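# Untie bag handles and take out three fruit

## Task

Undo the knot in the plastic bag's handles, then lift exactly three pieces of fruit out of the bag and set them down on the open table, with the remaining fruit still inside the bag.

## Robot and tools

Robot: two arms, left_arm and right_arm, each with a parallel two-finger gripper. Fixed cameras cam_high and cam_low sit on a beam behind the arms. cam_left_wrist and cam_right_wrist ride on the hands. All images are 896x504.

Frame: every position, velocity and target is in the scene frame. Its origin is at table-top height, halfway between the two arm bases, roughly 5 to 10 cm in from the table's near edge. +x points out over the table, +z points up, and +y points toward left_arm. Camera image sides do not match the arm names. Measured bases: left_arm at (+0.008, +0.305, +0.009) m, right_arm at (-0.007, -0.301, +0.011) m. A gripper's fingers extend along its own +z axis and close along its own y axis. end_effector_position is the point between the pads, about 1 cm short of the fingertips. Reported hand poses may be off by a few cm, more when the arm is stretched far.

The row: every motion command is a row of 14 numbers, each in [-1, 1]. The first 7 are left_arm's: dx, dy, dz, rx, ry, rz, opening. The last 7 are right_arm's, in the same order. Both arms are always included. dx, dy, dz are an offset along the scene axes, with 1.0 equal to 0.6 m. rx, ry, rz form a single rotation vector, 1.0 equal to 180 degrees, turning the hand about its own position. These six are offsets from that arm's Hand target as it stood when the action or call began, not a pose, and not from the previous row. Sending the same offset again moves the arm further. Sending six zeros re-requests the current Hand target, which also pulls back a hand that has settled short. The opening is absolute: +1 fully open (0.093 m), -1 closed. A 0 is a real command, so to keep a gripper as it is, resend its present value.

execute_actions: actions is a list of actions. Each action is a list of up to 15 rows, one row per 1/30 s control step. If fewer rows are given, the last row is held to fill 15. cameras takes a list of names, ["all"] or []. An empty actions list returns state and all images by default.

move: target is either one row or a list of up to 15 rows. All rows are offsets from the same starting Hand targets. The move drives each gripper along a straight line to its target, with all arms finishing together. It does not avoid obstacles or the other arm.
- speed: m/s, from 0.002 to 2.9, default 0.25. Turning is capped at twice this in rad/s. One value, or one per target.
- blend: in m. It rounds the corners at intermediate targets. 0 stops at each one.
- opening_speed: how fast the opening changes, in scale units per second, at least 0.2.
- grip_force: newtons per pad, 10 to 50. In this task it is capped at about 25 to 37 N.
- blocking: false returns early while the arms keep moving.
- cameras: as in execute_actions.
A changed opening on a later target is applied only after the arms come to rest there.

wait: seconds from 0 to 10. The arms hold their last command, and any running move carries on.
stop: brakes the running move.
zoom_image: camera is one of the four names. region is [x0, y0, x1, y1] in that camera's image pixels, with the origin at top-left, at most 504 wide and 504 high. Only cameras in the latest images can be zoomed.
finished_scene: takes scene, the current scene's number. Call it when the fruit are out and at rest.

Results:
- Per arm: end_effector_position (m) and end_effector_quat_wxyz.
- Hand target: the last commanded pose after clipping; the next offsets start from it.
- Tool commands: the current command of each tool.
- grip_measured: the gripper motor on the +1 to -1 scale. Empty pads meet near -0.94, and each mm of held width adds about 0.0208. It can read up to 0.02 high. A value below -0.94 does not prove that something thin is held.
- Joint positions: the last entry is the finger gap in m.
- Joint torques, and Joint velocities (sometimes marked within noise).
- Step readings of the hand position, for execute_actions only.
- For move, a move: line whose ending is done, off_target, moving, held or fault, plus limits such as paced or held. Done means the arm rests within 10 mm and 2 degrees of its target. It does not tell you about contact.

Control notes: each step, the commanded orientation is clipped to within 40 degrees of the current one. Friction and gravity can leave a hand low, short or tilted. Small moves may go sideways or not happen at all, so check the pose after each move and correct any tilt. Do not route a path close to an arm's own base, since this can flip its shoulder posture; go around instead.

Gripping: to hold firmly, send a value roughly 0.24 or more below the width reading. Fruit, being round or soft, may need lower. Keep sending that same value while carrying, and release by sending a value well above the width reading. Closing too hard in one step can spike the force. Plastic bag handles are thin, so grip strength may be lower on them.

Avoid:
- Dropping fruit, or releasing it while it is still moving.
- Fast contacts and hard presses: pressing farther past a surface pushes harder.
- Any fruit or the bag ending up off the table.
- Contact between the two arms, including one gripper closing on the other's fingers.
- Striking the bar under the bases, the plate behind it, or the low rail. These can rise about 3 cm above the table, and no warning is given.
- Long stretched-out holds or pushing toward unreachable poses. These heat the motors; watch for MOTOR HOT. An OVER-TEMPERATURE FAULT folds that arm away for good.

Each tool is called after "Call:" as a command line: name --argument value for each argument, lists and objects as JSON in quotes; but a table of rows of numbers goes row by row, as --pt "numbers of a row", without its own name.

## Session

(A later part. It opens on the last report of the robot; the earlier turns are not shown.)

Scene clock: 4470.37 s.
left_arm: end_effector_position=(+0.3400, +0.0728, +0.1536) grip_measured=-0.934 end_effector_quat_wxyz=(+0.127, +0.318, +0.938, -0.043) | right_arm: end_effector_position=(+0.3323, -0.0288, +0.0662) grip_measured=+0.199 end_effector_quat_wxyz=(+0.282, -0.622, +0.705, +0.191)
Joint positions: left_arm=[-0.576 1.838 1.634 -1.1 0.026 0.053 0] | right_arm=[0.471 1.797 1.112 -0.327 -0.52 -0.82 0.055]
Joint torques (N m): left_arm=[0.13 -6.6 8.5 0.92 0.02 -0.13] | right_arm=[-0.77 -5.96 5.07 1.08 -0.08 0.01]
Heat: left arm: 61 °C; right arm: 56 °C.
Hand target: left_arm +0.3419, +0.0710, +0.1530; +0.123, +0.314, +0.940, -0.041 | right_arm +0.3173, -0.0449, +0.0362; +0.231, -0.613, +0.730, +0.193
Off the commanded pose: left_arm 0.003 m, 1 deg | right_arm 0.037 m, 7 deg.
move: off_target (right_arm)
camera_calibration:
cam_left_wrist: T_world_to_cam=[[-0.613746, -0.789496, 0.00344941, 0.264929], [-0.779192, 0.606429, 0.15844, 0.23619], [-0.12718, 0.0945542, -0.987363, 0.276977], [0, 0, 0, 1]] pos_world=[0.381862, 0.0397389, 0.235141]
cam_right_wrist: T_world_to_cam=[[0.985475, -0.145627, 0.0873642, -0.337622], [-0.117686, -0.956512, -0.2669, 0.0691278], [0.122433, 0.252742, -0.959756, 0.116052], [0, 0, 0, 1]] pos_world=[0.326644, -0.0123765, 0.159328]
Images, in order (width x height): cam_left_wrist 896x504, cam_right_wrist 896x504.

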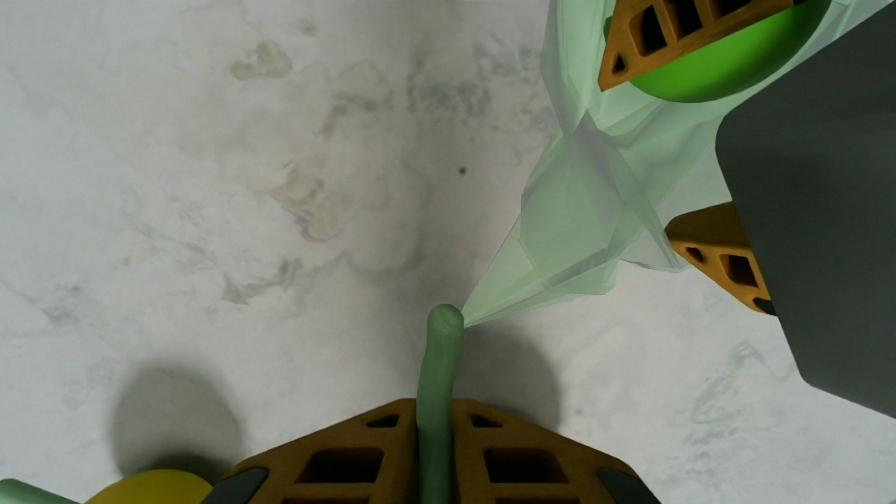

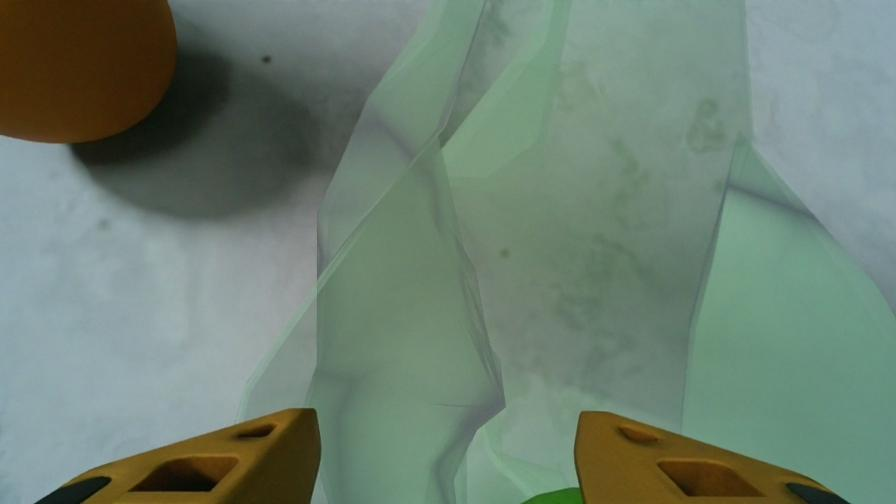

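Call:
move --target '[0,0,0.0,0,0,0,-1,0.0,0.0,0,0,0,0,1]' --opening_speed 0.6 --cameras '["cam_right_wrist","cam_left_wrist","cam_high"]'

Scene clock: 4477.47 s.
left_arm: end_effector_position=(+0.3400, +0.0728, +0.1536) grip_measured=-0.934 end_effector_quat_wxyz=(+0.127, +0.318, +0.938, -0.043) | right_arm: end_effector_position=(+0.3292, -0.0305, +0.0598) grip_measured=+1.000 end_effector_quat_wxyz=(+0.274, -0.622, +0.708, +0.193)
Joint positions: left_arm=[-0.576 1.838 1.634 -1.1 0.026 0.053 0] | right_arm=[0.471 1.805 1.102 -0.327 -0.52 -0.821 0.093]
Joint torques (N m): left_arm=[0.13 -6.6 8.43 0.93 0.02 -0.13] | right_arm=[-0.84 -6.5 5.97 1.13 -0.13 0.07]
Heat: left arm: 60 °C; right arm: 55 °C.
Hand target: left_arm +0.3419, +0.0710, +0.1530; +0.123, +0.314, +0.940, -0.041 | right_arm +0.3174, -0.0448, +0.0363; +0.231, -0.613, +0.730, +0.193
Off the commanded pose: left_arm 0.003 m, 1 deg | right_arm 0.030 m, 6 deg.
move: off_target (right_arm)
camera_calibration:
cam_left_wrist: T_world_to_cam=[[-0.613746, -0.789496, 0.00344941, 0.264929], [-0.779192, 0.606429, 0.15844, 0.23619], [-0.12718, 0.0945542, -0.987363, 0.276977], [0, 0, 0, 1]] pos_world=[0.381862, 0.0397389, 0.235141]
cam_right_wrist: T_world_to_cam=[[0.986749, -0.144588, 0.0736201, -0.333801], [-0.121314, -0.95877, -0.25699, 0.0658348], [0.107742, 0.244653, -0.963606, 0.115441], [0, 0, 0, 1]] pos_world=[0.324927, -0.0133864, 0.152733]
Images, in order (width x height): cam_high 896x504, cam_left_wrist 896x504, cam_right_wrist 896x504.

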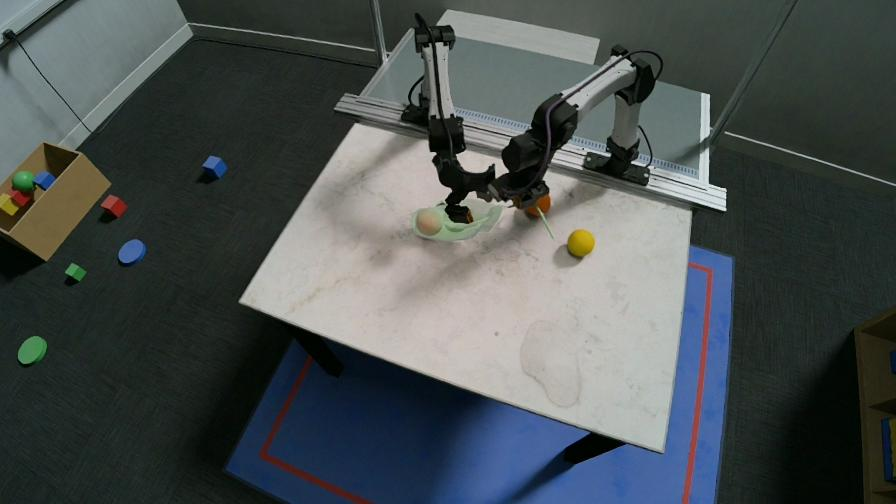

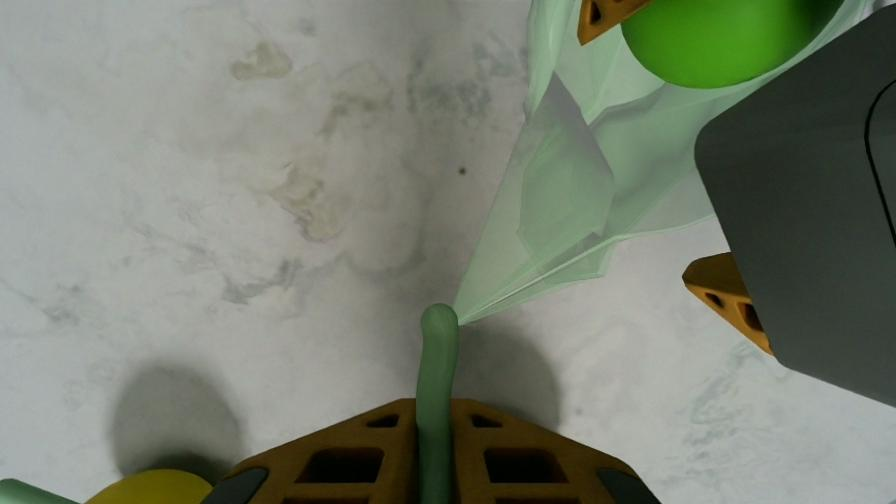

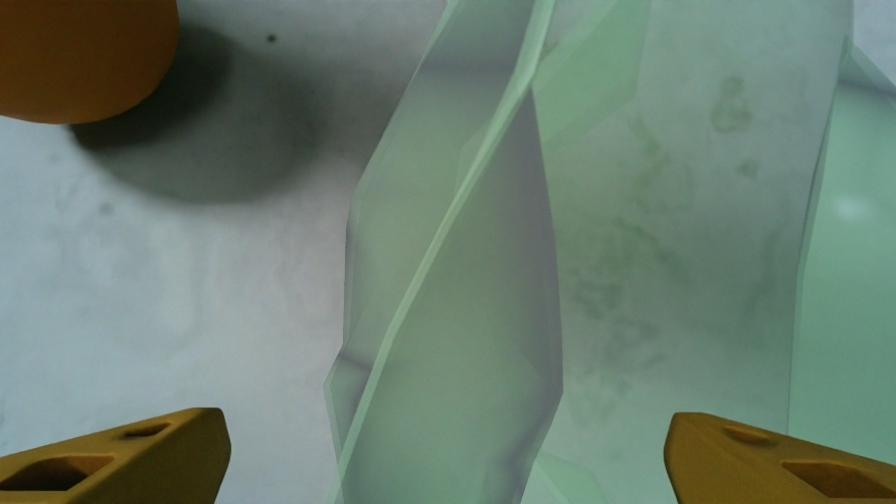

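Call:
move --pt "0 0 0.0 0 0 0 -1 0.02 0.016 0.17 0 0 0 1" --pt "0 0 0.0 0 0 0 -1 0.024 -0.072 0.15 0 0 0 0.81" --speed 0.1 --blend '[0.02,0]' --cameras '["cam_right_wrist","cam_left_wrist"]'

Scene clock: 4515.67 s.
left_arm: end_effector_position=(+0.3400, +0.0725, +0.1538) grip_measured=-0.934 end_effector_quat_wxyz=(+0.128, +0.318, +0.939, -0.043) | right_arm: end_effector_position=(+0.3400, -0.0846, +0.1191) grip_measured=+0.811 end_effector_quat_wxyz=(+0.230, -0.613, +0.732, +0.189)
Joint positions: left_arm=[-0.576 1.838 1.635 -1.1 0.026 0.051 0] | right_arm=[0.325 1.745 1.329 -0.779 -0.546 -0.96 0.084]
Joint torques (N m): left_arm=[0.24 -6.63 8.51 0.95 0.02 -0.11] | right_arm=[-0.64 -11.59 7.27 1.04 -0.47 -0.08]
Heat: left arm: 58 °C; right arm: 54 °C.
Hand target: left_arm +0.3419, +0.0709, +0.1531; +0.123, +0.314, +0.940, -0.042 | right_arm +0.3319, -0.0881, +0.1264; +0.231, -0.613, +0.730, +0.193
Off the commanded pose: left_arm 0.003 m, 1 deg | right_arm 0.011 m, 1 deg.
move: off_target (right_arm); target 2's new opening was sent with right_arm's hand 0.011 m and 1 deg from that target
camera_calibration:
cam_left_wrist: T_world_to_cam=[[-0.612593, -0.790388, 0.00401541, 0.264094], [-0.780115, 0.605432, 0.157708, 0.236808], [-0.127082, 0.0934786, -0.987478, 0.277321], [0, 0, 0, 1]] pos_world=[0.381762, 0.0394422, 0.235441]
cam_right_wrist: T_world_to_cam=[[0.985449, -0.169666, 0.0101699, -0.350776], [-0.165, -0.969281, -0.182399, 0.0355994], [0.0408043, 0.178066, -0.983172, 0.204164], [0, 0, 0, 1]] pos_world=[0.343215, -0.0613638, 0.210789]
Images, in order (width x height): cam_left_wrist 896x504, cam_right_wrist 896x504.

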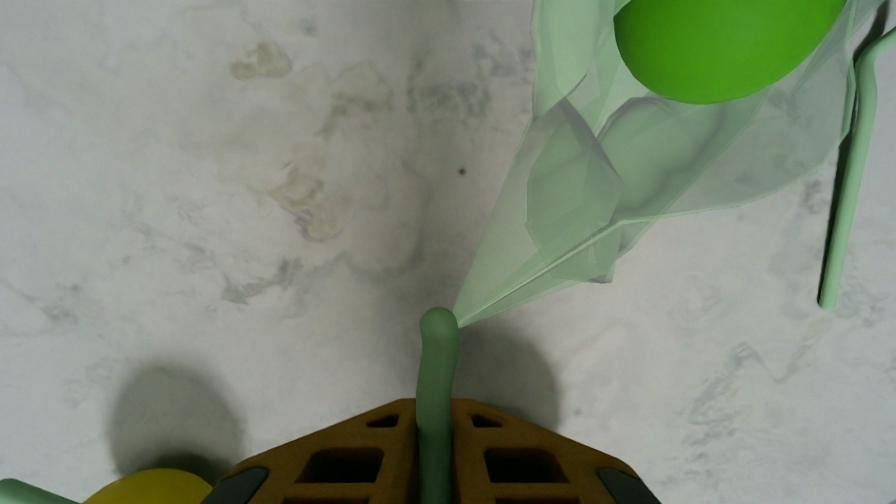

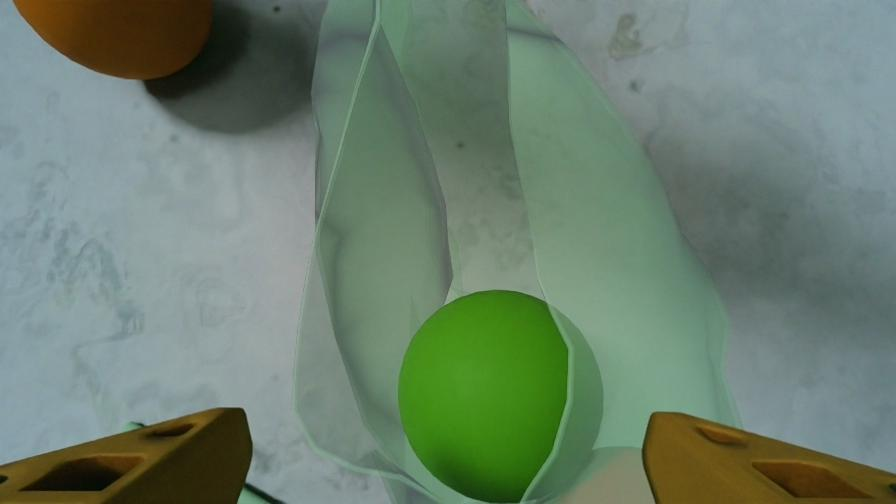

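Call:
move --target '[0,0,0.0,0,0,0,-1,0.03,0.088,-0.06,0,0,0,-0.1]' --speed 0.08 --cameras '["cam_right_wrist"]'

Scene clock: 4561.10 s.
left_arm: end_effector_position=(+0.3400, +0.0725, +0.1538) grip_measured=-0.934 end_effector_quat_wxyz=(+0.128, +0.318, +0.939, -0.043) | right_arm: end_effector_position=(+0.3403, -0.0392, +0.0871) grip_measured=-0.099 end_effector_quat_wxyz=(+0.221, -0.614, +0.731, +0.201)
Joint positions: left_arm=[-0.576 1.838 1.635 -1.1 0.026 0.051 0] | right_arm=[0.438 1.848 1.329 -0.641 -0.522 -0.846 0.04]
Joint torques (N m): left_arm=[0.21 -6.61 8.44 0.95 0.03 -0.11] | right_arm=[0.03 -8.05 11.52 1.49 -0.19 0.05]
Heat: left arm: 56 °C; right arm: 53 °C.
Hand target: left_arm +0.3419, +0.0709, +0.1531; +0.123, +0.314, +0.940, -0.042 | right_arm +0.3499, -0.0353, +0.0903; +0.231, -0.613, +0.730, +0.193
Off the commanded pose: left_arm 0.003 m, 1 deg | right_arm 0.011 m, 1 deg.
move: off_target (right_arm)
camera_calibration:
cam_right_wrist: T_world_to_cam=[[0.987294, -0.157929, -0.0175592, -0.340764], [-0.158441, -0.96999, -0.184435, 0.0717839], [0.0120954, 0.184874, -0.982688, 0.174549], [0, 0, 0, 1]] pos_world=[0.345697, -0.0164564, 0.178783]
Images, in order (width x height): cam_right_wrist 896x504.

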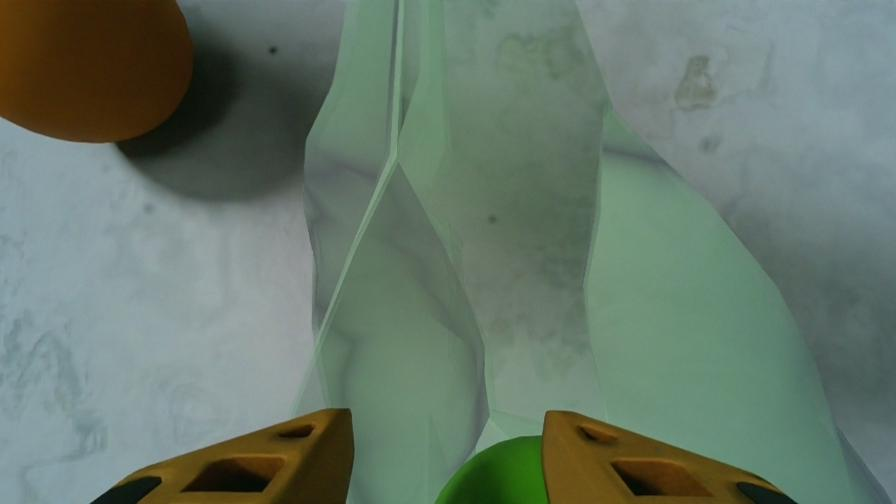

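Call:
move --target '[0,0,0.0,0,0,0,-1,-0.008,-0.012,-0.075,0,0,0,-0.1]' --speed 0.06

Call:
move --target '[0,0,0.0,0,0,0,-1,0,0,0,0,0,0,1]' --opening_speed 0.7 --cameras '["cam_right_wrist","cam_left_wrist"]'

Scene clock: 4569.37 s.
left_arm: end_effector_position=(+0.3400, +0.0725, +0.1538) grip_measured=-0.934 end_effector_quat_wxyz=(+0.128, +0.318, +0.939, -0.043) | right_arm: end_effector_position=(+0.3519, -0.0343, +0.0648) grip_measured=-0.099 end_effector_quat_wxyz=(+0.257, -0.617, +0.718, +0.191)
Joint positions: left_arm=[-0.576 1.838 1.635 -1.1 0.026 0.051 0] | right_arm=[0.438 1.876 1.243 -0.447 -0.522 -0.845 0.04]
Joint torques (N m): left_arm=[0.13 -6.63 8.38 0.93 0.03 -0.1] | right_arm=[-0.51 -7.15 6.35 1.43 -0.23 0]
Heat: left arm: 56 °C; right arm: 54 °C.
Hand target: left_arm +0.3419, +0.0709, +0.1531; +0.123, +0.314, +0.940, -0.042 | right_arm +0.3450, -0.0425, +0.0453; +0.231, -0.613, +0.730, +0.193
Off the commanded pose: left_arm 0.003 m, 1 deg | right_arm 0.022 m, 3 deg.
move: off_target (right_arm)

Scene clock: 4571.17 s.
left_arm: end_effector_position=(+0.3400, +0.0725, +0.1538) grip_measured=-0.934 end_effector_quat_wxyz=(+0.128, +0.318, +0.939, -0.043) | right_arm: end_effector_position=(+0.3514, -0.0346, +0.0610) grip_measured=+1.000 end_effector_quat_wxyz=(+0.253, -0.617, +0.720, +0.193)
Joint positions: left_arm=[-0.576 1.838 1.635 -1.1 0.026 0.051 0] | right_arm=[0.438 1.885 1.243 -0.447 -0.522 -0.845 0.093]
Joint torques (N m): left_arm=[0.18 -6.54 8.49 0.94 0.02 -0.1] | right_arm=[-0.7 -8.02 6.2 1.4 -0.22 -0.03]
Heat: left arm: 56 °C; right arm: 54 °C.
Hand target: left_arm +0.3419, +0.0709, +0.1531; +0.123, +0.314, +0.940, -0.042 | right_arm +0.3450, -0.0425, +0.0452; +0.231, -0.613, +0.730, +0.193
Off the commanded pose: left_arm 0.003 m, 1 deg | right_arm 0.019 m, 3 deg.
move: off_target (right_arm)
camera_calibration:
cam_left_wrist: T_world_to_cam=[[-0.612593, -0.790388, 0.00401541, 0.264094], [-0.780115, 0.605432, 0.157708, 0.236808], [-0.127082, 0.0934786, -0.987478, 0.277321], [0, 0, 0, 1]] pos_world=[0.381762, 0.0394422, 0.235441]
cam_right_wrist: T_world_to_cam=[[0.986852, -0.156617, 0.0399328, -0.354793], [-0.14396, -0.964048, -0.223354, 0.0706301], [0.073478, 0.214668, -0.973919, 0.126923], [0, 0, 0, 1]] pos_world=[0.35097, -0.014722, 0.153556]
Images, in order (width x height): cam_left_wrist 896x504, cam_right_wrist 896x504.

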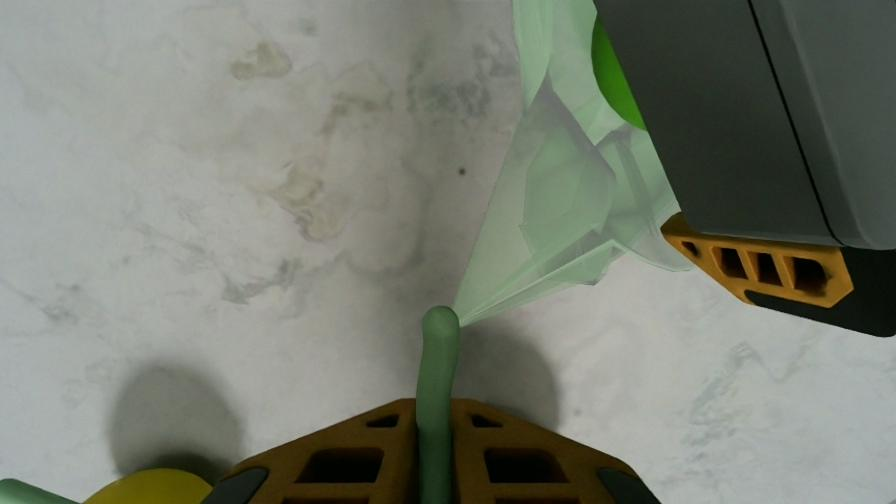

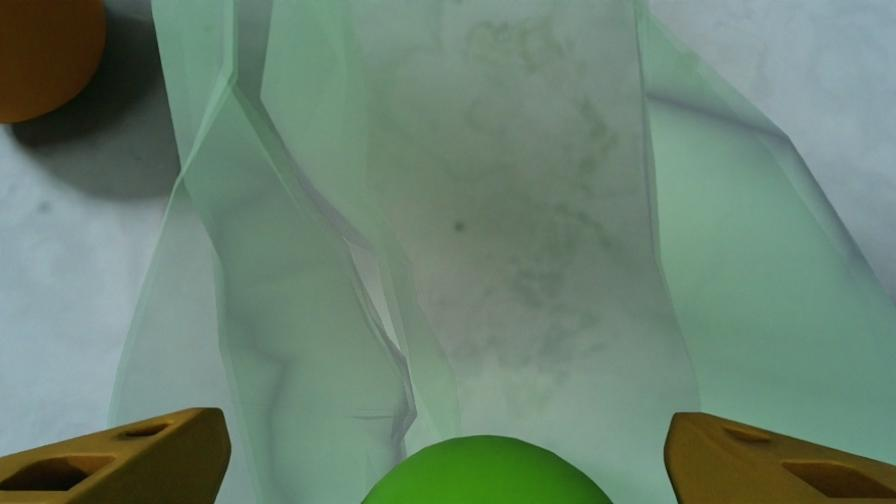

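Call:
move --target '[0,0,0.0,0,0,0,-1,0.038,0.0,0.006,0,0,0,1]' --speed 0.05 --cameras '["cam_right_wrist"]'

Scene clock: 4593.13 s.
left_arm: end_effector_position=(+0.3400, +0.0725, +0.1538) grip_measured=-0.934 end_effector_quat_wxyz=(+0.128, +0.318, +0.939, -0.043) | right_arm: end_effector_position=(+0.3627, -0.0405, +0.0496) grip_measured=+1.000 end_effector_quat_wxyz=(+0.235, -0.614, +0.728, +0.193)
Joint positions: left_arm=[-0.576 1.838 1.635 -1.1 0.026 0.051 0] | right_arm=[0.416 1.951 1.305 -0.491 -0.522 -0.865 0.093]
Joint torques (N m): left_arm=[0.2 -6.6 8.47 0.95 0.01 -0.1] | right_arm=[-0.92 -8.25 11.26 1.14 -0.32 -0.11]
Heat: left arm: 56 °C; right arm: 54 °C.
Hand target: left_arm +0.3419, +0.0709, +0.1531; +0.123, +0.314, +0.940, -0.042 | right_arm +0.3678, -0.0424, +0.0489; +0.231, -0.613, +0.730, +0.193
Off the commanded pose: left_arm 0.003 m, 1 deg | right_arm 0.006 m, 1 deg.
move: done
camera_calibration:
cam_right_wrist: T_world_to_cam=[[0.986435, -0.163653, 0.0127746, -0.3651], [-0.158005, -0.96772, -0.196349, 0.067653], [0.0444952, 0.191667, -0.980451, 0.126094], [0, 0, 0, 1]] pos_world=[0.365227, -0.0184485, 0.141576]
Images, in order (width x height): cam_right_wrist 896x504.

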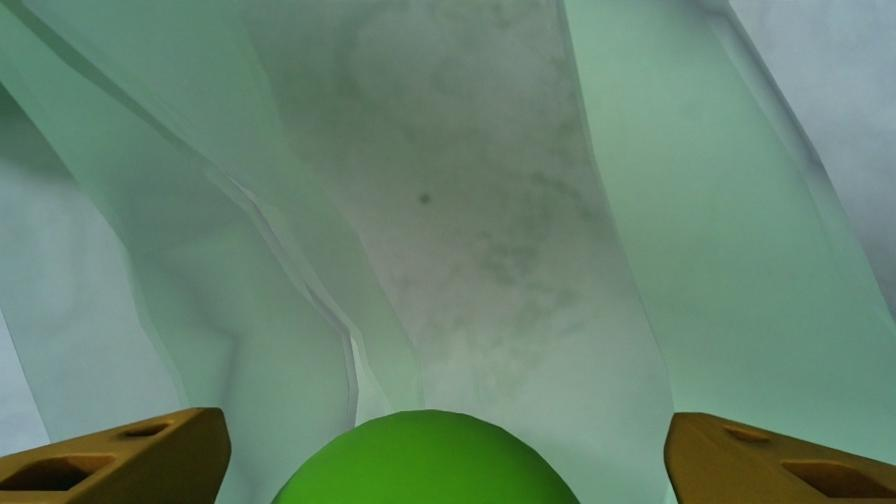

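Call:
move --target '[0,0,0.0,0,0,0,-1,-0.0313,-0.0477,-0.066,0,0,0,1]' --speed 0.05 --cameras '["cam_right_wrist","cam_left_wrist"]'

Scene clock: 4610.97 s.
left_arm: end_effector_position=(+0.3400, +0.0725, +0.1538) grip_measured=-0.934 end_effector_quat_wxyz=(+0.128, +0.318, +0.939, -0.043) | right_arm: end_effector_position=(+0.3524, -0.0580, +0.0217) grip_measured=+1.000 end_effector_quat_wxyz=(+0.247, -0.619, +0.718, +0.201)
Joint positions: left_arm=[-0.576 1.838 1.635 -1.1 0.026 0.051 0] | right_arm=[0.376 1.951 1.162 -0.351 -0.565 -0.919 0.093]
Joint torques (N m): left_arm=[0.24 -6.61 8.44 0.94 0.04 -0.1] | right_arm=[-1.44 -8.87 5.52 1.35 -0.08 -0.06]
Heat: left arm: 55 °C; right arm: 57 °C.
Hand target: left_arm +0.3419, +0.0709, +0.1531; +0.123, +0.314, +0.940, -0.041 | right_arm +0.3489, -0.0712, +0.0092; +0.231, -0.613, +0.730, +0.193
Off the commanded pose: left_arm 0.003 m, 1 deg | right_arm 0.018 m, 3 deg.
move: off_target (right_arm)
camera_calibration:
cam_left_wrist: T_world_to_cam=[[-0.612593, -0.790388, 0.00401541, 0.264094], [-0.780115, 0.605432, 0.157708, 0.236808], [-0.127082, 0.0934786, -0.987478, 0.277321], [0, 0, 0, 1]] pos_world=[0.381762, 0.0394422, 0.235441]
cam_right_wrist: T_world_to_cam=[[0.989214, -0.144706, 0.0227103, -0.357636], [-0.135895, -0.96451, -0.226391, 0.0366498], [0.0546644, 0.220863, -0.973772, 0.100569], [0, 0, 0, 1]] pos_world=[0.353262, -0.0386148, 0.11435]
Images, in order (width x height): cam_left_wrist 896x504, cam_right_wrist 896x504.

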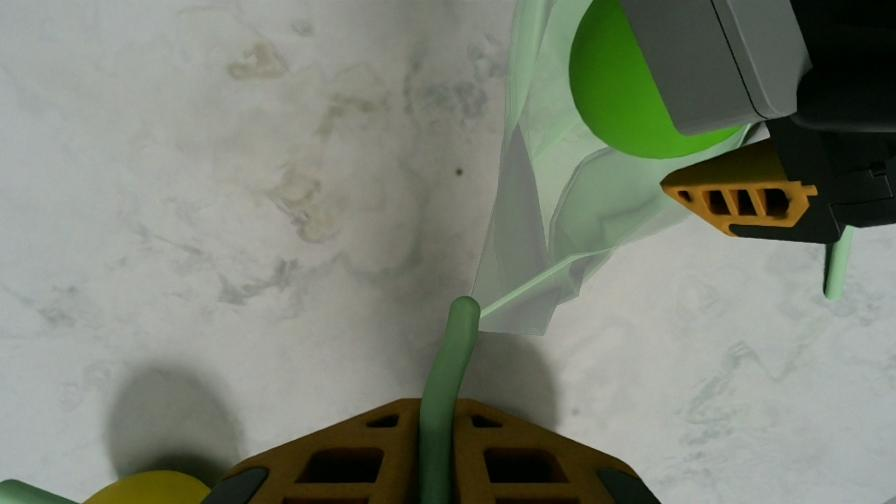

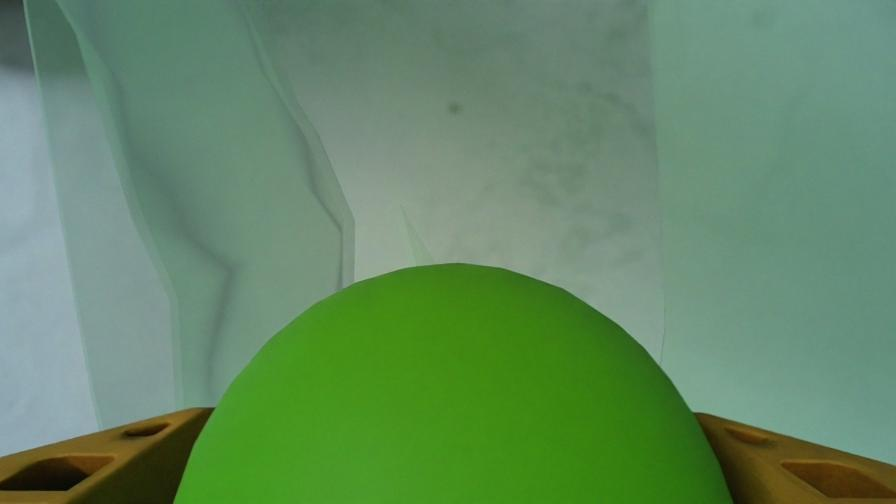

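Call:
move --target '[0,0,0.0,0,0,0,-1,0,0,0,0,0,0,0.3]' --opening_speed 1 --cameras '["cam_right_wrist"]'

Scene clock: 4625.47 s.
left_arm: end_effector_position=(+0.3400, +0.0725, +0.1538) grip_measured=-0.934 end_effector_quat_wxyz=(+0.128, +0.318, +0.939, -0.043) | right_arm: end_effector_position=(+0.3536, -0.0595, +0.0219) grip_measured=+0.306 end_effector_quat_wxyz=(+0.248, -0.618, +0.719, +0.201)
Joint positions: left_arm=[-0.576 1.838 1.635 -1.1 0.026 0.051 0] | right_arm=[0.371 1.951 1.162 -0.35 -0.566 -0.919 0.06]
Joint torques (N m): left_arm=[0.16 -6.67 8.42 0.93 0.02 -0.09] | right_arm=[-1.1 -8.92 5.48 1.36 -0.14 -0.08]
Heat: left arm: 55 °C; right arm: 54 °C.
Hand target: left_arm +0.3419, +0.0709, +0.1531; +0.123, +0.314, +0.940, -0.041 | right_arm +0.3490, -0.0712, +0.0093; +0.231, -0.613, +0.730, +0.193
Off the commanded pose: left_arm 0.003 m, 1 deg | right_arm 0.018 m, 3 deg.
move: off_target (right_arm)
camera_calibration:
cam_right_wrist: T_world_to_cam=[[0.988548, -0.149089, 0.0233692, -0.359072], [-0.139986, -0.963772, -0.227039, 0.0368688], [0.0563717, 0.221168, -0.973605, 0.100439], [0, 0, 0, 1]] pos_world=[0.354459, -0.0402144, 0.11455]
Images, in order (width x height): cam_right_wrist 896x504.

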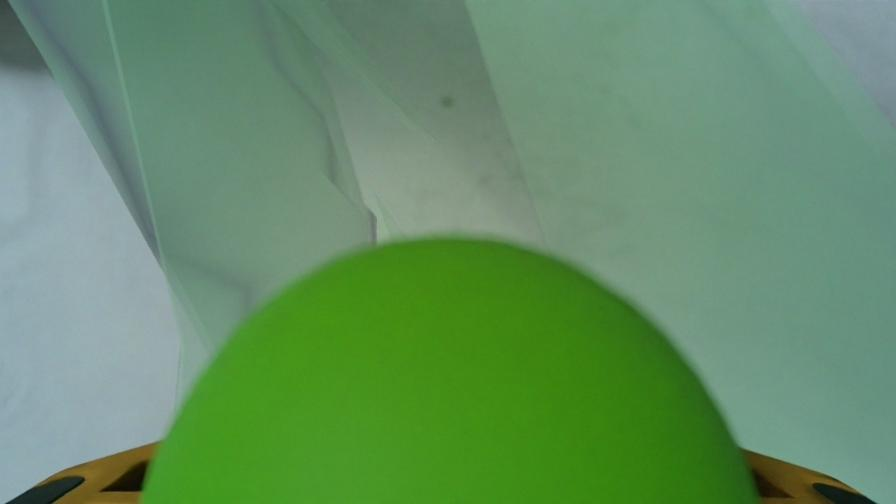

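Call:
wait --seconds 0.2 --cameras '["cam_right_wrist","cam_left_wrist","cam_low"]'

Call:
zoom_image --camera "cam_low" --region '[240, 220, 440, 360]'

Scene clock: 4636.23 s.
left_arm: end_effector_position=(+0.3400, +0.0725, +0.1538) grip_measured=-0.934 end_effector_quat_wxyz=(+0.128, +0.318, +0.939, -0.043) | right_arm: end_effector_position=(+0.3536, -0.0595, +0.0219) grip_measured=+0.305 end_effector_quat_wxyz=(+0.248, -0.618, +0.719, +0.201)
Joint positions: left_arm=[-0.576 1.838 1.635 -1.1 0.026 0.051 0] | right_arm=[0.371 1.951 1.162 -0.35 -0.566 -0.919 0.06]
Joint torques (N m): left_arm=[0.18 -6.64 8.39 0.94 0.03 -0.1] | right_arm=[-1.13 -8.91 5.5 1.33 -0.1 -0.04]
Heat: left arm: 55 °C; right arm: 53 °C.
Hand target: left_arm +0.3419, +0.0709, +0.1531; +0.123, +0.314, +0.940, -0.041 | right_arm +0.3490, -0.0712, +0.0093; +0.231, -0.613, +0.730, +0.193
Tool commands: left_gripper/opening=-1.0 right_gripper/opening=+0.3
Off the commanded pose: left_arm 0.003 m, 1 deg | right_arm 0.018 m, 3 deg.
wait: 0.20 s; at rest from the start
camera_calibration:
cam_left_wrist: T_world_to_cam=[[-0.612593, -0.790388, 0.00401541, 0.264094], [-0.780115, 0.605432, 0.157708, 0.236808], [-0.127082, 0.0934786, -0.987478, 0.277321], [0, 0, 0, 1]] pos_world=[0.381762, 0.0394422, 0.235441]
cam_right_wrist: T_world_to_cam=[[0.988548, -0.149089, 0.0233692, -0.359072], [-0.139986, -0.963772, -0.227039, 0.0368688], [0.0563717, 0.221168, -0.973605, 0.100439], [0, 0, 0, 1]] pos_world=[0.354459, -0.0402144, 0.11455]
Images, in order (width x height): cam_low 896x504, cam_left_wrist 896x504, cam_right_wrist 896x504.

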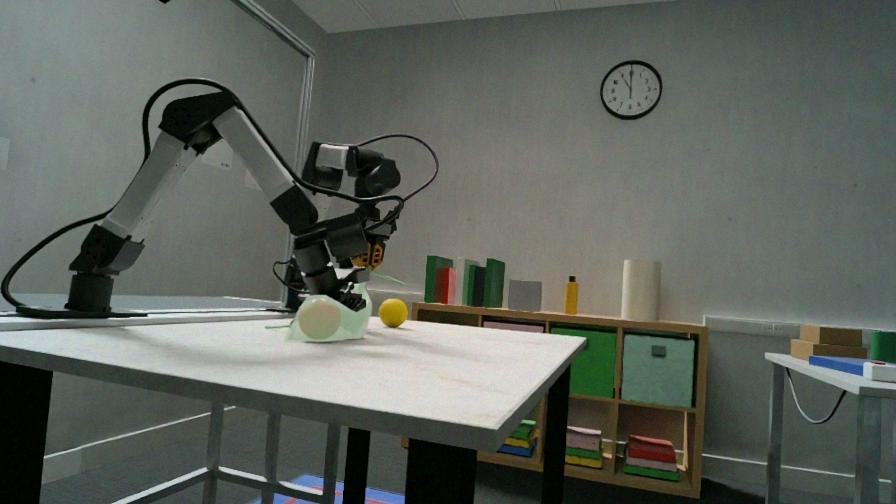

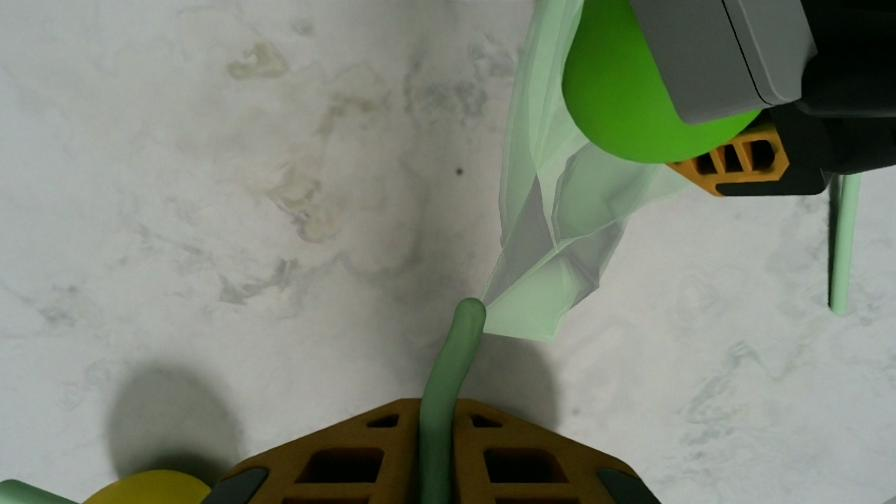

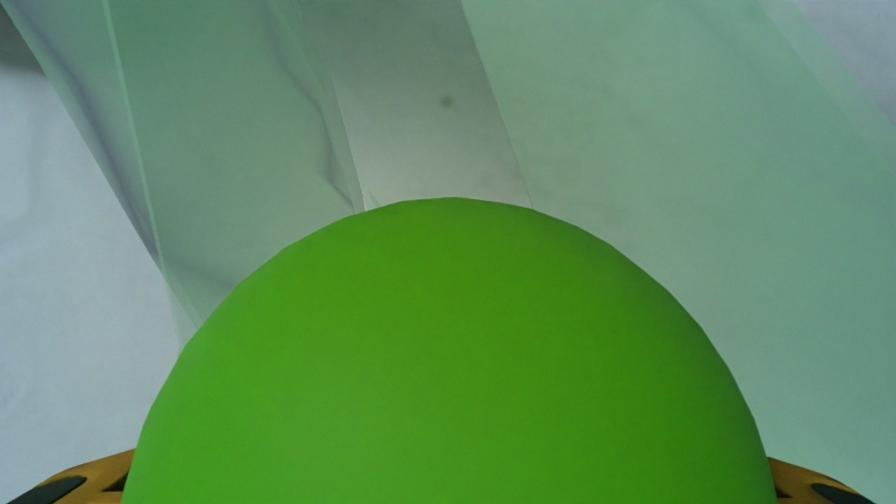

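Scaled by 2.520 from the camera's 896x504 image, which has a finer 1280x720 frame.

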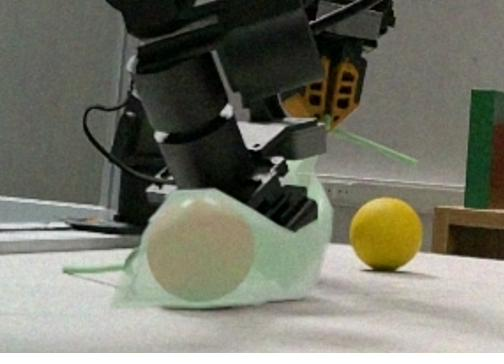

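Call:
move --target '[0,0,0.0,0,0,0,-1,0,0,0,0,0,0,1]' --opening_speed 0.4 --cameras '["cam_right_wrist","cam_left_wrist"]'

Scene clock: 4680.30 s.
left_arm: end_effector_position=(+0.3400, +0.0725, +0.1538) grip_measured=-0.934 end_effector_quat_wxyz=(+0.128, +0.318, +0.939, -0.043) | right_arm: end_effector_position=(+0.3536, -0.0595, +0.0219) grip_measured=+1.000 end_effector_quat_wxyz=(+0.248, -0.618, +0.718, +0.200)
Joint positions: left_arm=[-0.576 1.838 1.635 -1.1 0.026 0.051 0] | right_arm=[0.371 1.951 1.162 -0.35 -0.566 -0.921 0.093]
Joint torques (N m): left_arm=[0.17 -6.6 8.42 0.94 0.02 -0.1] | right_arm=[-1.09 -9.05 5.59 1.32 -0.1 -0.08]
Heat: left arm: 54 °C; right arm: 50 °C.
Hand target: left_arm +0.3419, +0.0709, +0.1531; +0.123, +0.314, +0.940, -0.041 | right_arm +0.3490, -0.0711, +0.0093; +0.231, -0.613, +0.730, +0.193
Off the commanded pose: left_arm 0.003 m, 1 deg | right_arm 0.018 m, 3 deg.
move: off_target (right_arm)
camera_calibration:
cam_left_wrist: T_world_to_cam=[[-0.612593, -0.790388, 0.00401541, 0.264094], [-0.780115, 0.605432, 0.157708, 0.236808], [-0.127082, 0.0934786, -0.987478, 0.277321], [0, 0, 0, 1]] pos_world=[0.381762, 0.0394422, 0.235441]
cam_right_wrist: T_world_to_cam=[[0.98871, -0.14786, 0.0242804, -0.359073], [-0.138588, -0.963985, -0.226994, 0.0364423], [0.0569692, 0.221066, -0.973594, 0.100205], [0, 0, 0, 1]] pos_world=[0.354361, -0.0401145, 0.11455]
Images, in order (width x height): cam_left_wrist 896x504, cam_right_wrist 896x504.

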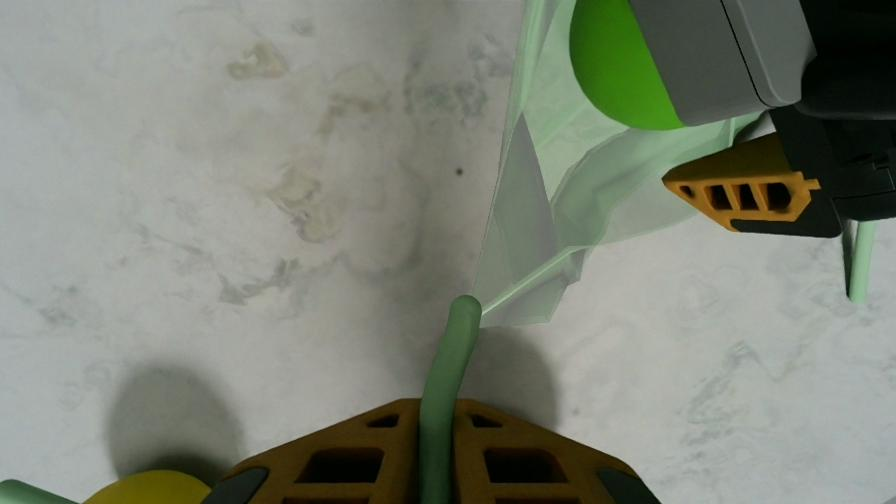

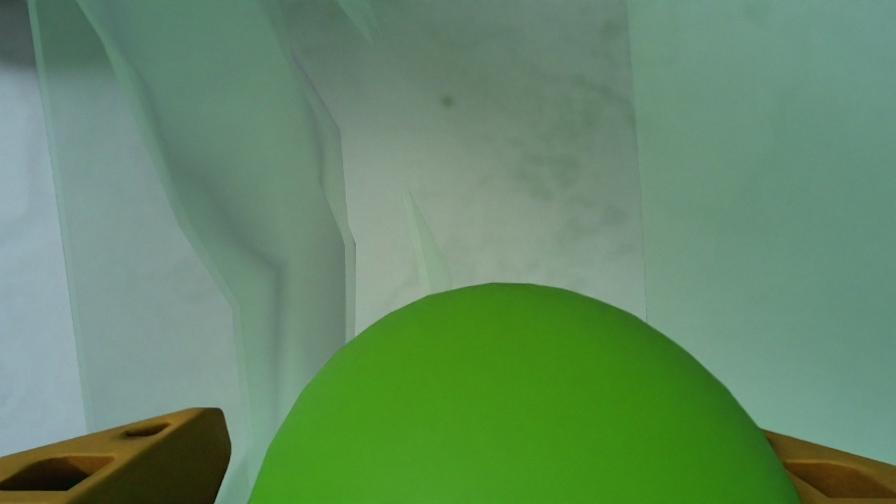

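Call:
move --pt "0 0 0.0 0 0 0 -1 0.04 0.012 0.004 0 0 0 1" --pt "0 0 0.0 0 0 0 -1 0.04 0.012 0.05 0 0 0 1" --speed 0.05 --cameras '["cam_right_wrist","cam_left_wrist"]'

Scene clock: 4704.27 s.
left_arm: end_effector_position=(+0.3401, +0.0724, +0.1538) grip_measured=-0.934 end_effector_quat_wxyz=(+0.128, +0.318, +0.939, -0.043) | right_arm: end_effector_position=(+0.3635, -0.0605, +0.0234) grip_measured=+1.000 end_effector_quat_wxyz=(+0.219, -0.614, +0.730, +0.206)
Joint positions: left_arm=[-0.576 1.838 1.635 -1.099 0.026 0.051 0] | right_arm=[0.362 2.006 1.28 -0.481 -0.56 -0.93 0.093]
Joint torques (N m): left_arm=[0.16 -6.52 8.44 0.95 0.03 -0.1] | right_arm=[-0.98 -12.53 10.96 0.95 -0.18 -0.05]
Heat: left arm: 54 °C; right arm: 50 °C.
Hand target: left_arm +0.3419, +0.0709, +0.1531; +0.123, +0.314, +0.940, -0.041 | right_arm +0.3730, -0.0639, +0.0393; +0.231, -0.613, +0.730, +0.193
Off the commanded pose: left_arm 0.002 m, 1 deg | right_arm 0.019 m, 2 deg.
move: off_target (right_arm)
camera_calibration:
cam_left_wrist: T_world_to_cam=[[-0.612539, -0.79043, 0.00405853, 0.264126], [-0.780205, 0.605423, 0.1573, 0.237015], [-0.126791, 0.0931857, -0.987543, 0.277249], [0, 0, 0, 1]] pos_world=[0.381861, 0.039443, 0.235441]
cam_right_wrist: T_world_to_cam=[[0.98785, -0.153245, -0.0258495, -0.367888], [-0.155361, -0.969619, -0.188947, 0.0420794], [0.00389101, 0.190668, -0.981647, 0.118919], [0, 0, 0, 1]] pos_world=[0.369493, -0.0382498, 0.115177]
Images, in order (width x height): cam_left_wrist 896x504, cam_right_wrist 896x504.

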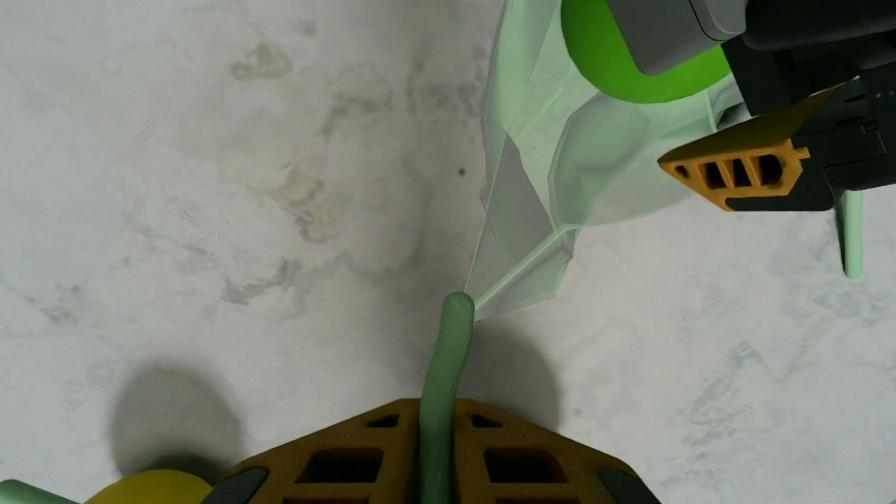

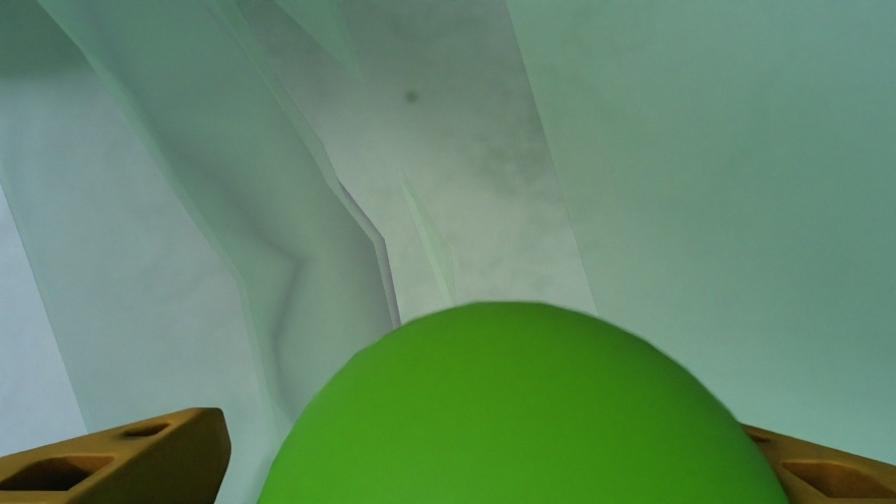

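Call:
move --target '[0,0,0.0,0,0,0,-1,0.008,0.0,0.022,0,0,0,1]' --speed 0.04 --cameras '["cam_right_wrist","cam_left_wrist"]'

Scene clock: 4718.93 s.
left_arm: end_effector_position=(+0.3401, +0.0724, +0.1538) grip_measured=-0.934 end_effector_quat_wxyz=(+0.128, +0.318, +0.939, -0.043) | right_arm: end_effector_position=(+0.3676, -0.0613, +0.0332) grip_measured=+1.000 end_effector_quat_wxyz=(+0.214, -0.612, +0.733, +0.207)
Joint positions: left_arm=[-0.576 1.838 1.635 -1.099 0.026 0.051 0] | right_arm=[0.357 2.006 1.329 -0.544 -0.559 -0.932 0.093]
Joint torques (N m): left_arm=[0.2 -6.58 8.44 0.94 0.01 -0.09] | right_arm=[-1.07 -13.26 11.26 0.97 -0.23 -0.04]
Heat: left arm: 54 °C; right arm: 52 °C.
Hand target: left_arm +0.3419, +0.0709, +0.1531; +0.123, +0.314, +0.940, -0.041 | right_arm +0.3777, -0.0639, +0.0524; +0.231, -0.613, +0.730, +0.193
Off the commanded pose: left_arm 0.002 m, 1 deg | right_arm 0.022 m, 3 deg.
move: off_target (right_arm)
camera_calibration:
cam_left_wrist: T_world_to_cam=[[-0.612539, -0.79043, 0.00405853, 0.264126], [-0.780205, 0.605423, 0.1573, 0.237015], [-0.126791, 0.0931857, -0.987543, 0.277249], [0, 0, 0, 1]] pos_world=[0.381861, 0.039443, 0.235441]
cam_right_wrist: T_world_to_cam=[[0.986742, -0.15819, -0.0362673, -0.371396], [-0.162164, -0.969968, -0.181288, 0.0459013], [-0.00650006, 0.184766, -0.982761, 0.13221], [0, 0, 0, 1]] pos_world=[0.374775, -0.0386565, 0.124783]
Images, in order (width x height): cam_left_wrist 896x504, cam_right_wrist 896x504.

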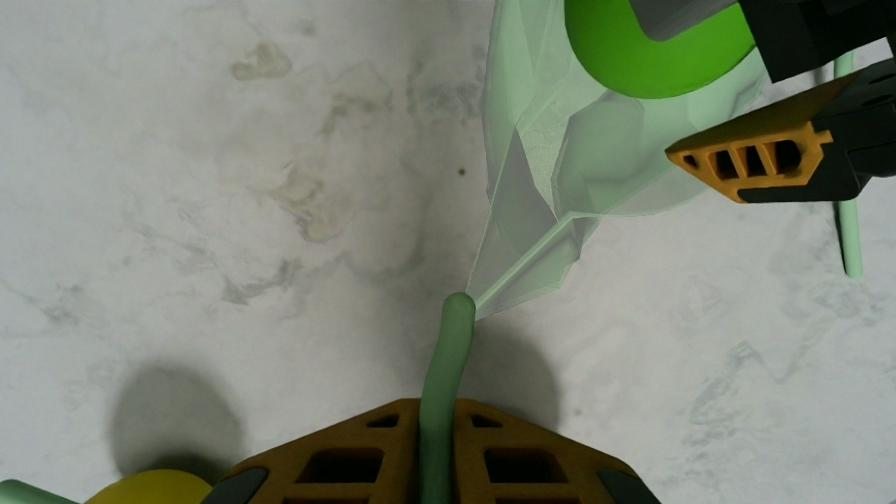

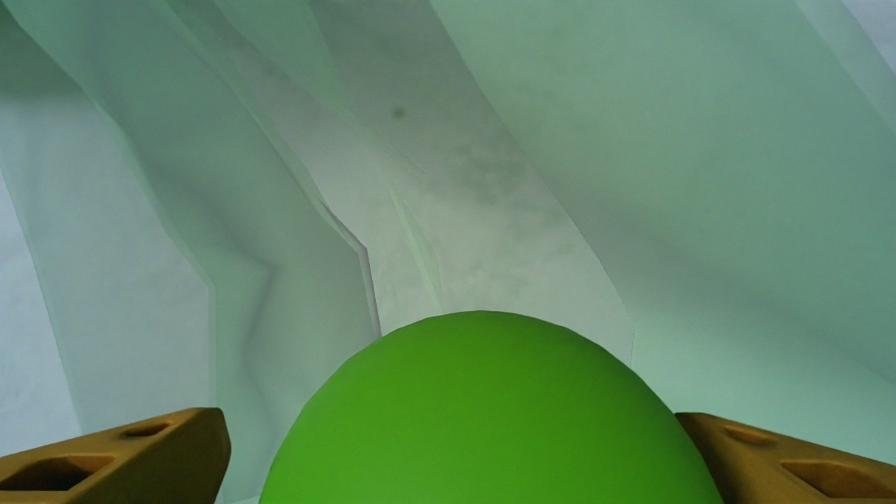

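Call:
move --target '[0,0,0.0,0,0,0,-1,0.011,0.0,0.006,0,0,0,1]' --speed 0.04 --cameras '["cam_right_wrist"]'

Scene clock: 4733.00 s.
left_arm: end_effector_position=(+0.3401, +0.0724, +0.1538) grip_measured=-0.934 end_effector_quat_wxyz=(+0.128, +0.318, +0.939, -0.043) | right_arm: end_effector_position=(+0.3761, -0.0609, +0.0437) grip_measured=+1.000 end_effector_quat_wxyz=(+0.221, -0.612, +0.731, +0.203)
Joint positions: left_arm=[-0.576 1.838 1.635 -1.099 0.026 0.051 0] | right_arm=[0.35 2.006 1.371 -0.572 -0.559 -0.937 0.093]
Joint torques (N m): left_arm=[0.18 -6.54 8.47 0.93 0.02 -0.1] | right_arm=[-0.88 -11.74 11.3 1.01 -0.27 -0.06]
Heat: left arm: 54 °C; right arm: 53 °C.
Hand target: left_arm +0.3419, +0.0709, +0.1531; +0.123, +0.314, +0.940, -0.041 | right_arm +0.3844, -0.0639, +0.0561; +0.231, -0.613, +0.730, +0.193
Off the commanded pose: left_arm 0.002 m, 1 deg | right_arm 0.015 m, 2 deg.
move: off_target (right_arm)
camera_calibration:
cam_right_wrist: T_world_to_cam=[[0.986929, -0.159799, -0.0208547, -0.380137], [-0.160856, -0.968951, -0.187773, 0.0494976], [0.00979857, 0.188673, -0.981991, 0.136572], [0, 0, 0, 1]] pos_world=[0.381792, -0.038552, 0.135479]
Images, in order (width x height): cam_right_wrist 896x504.

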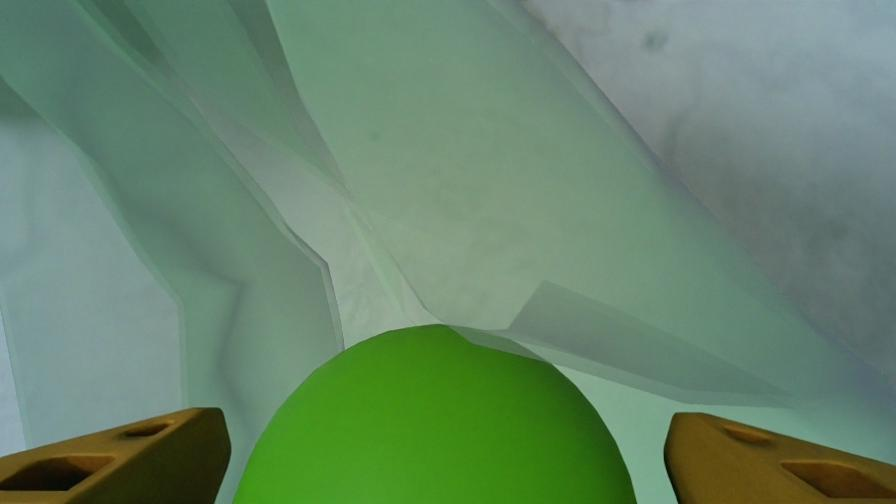

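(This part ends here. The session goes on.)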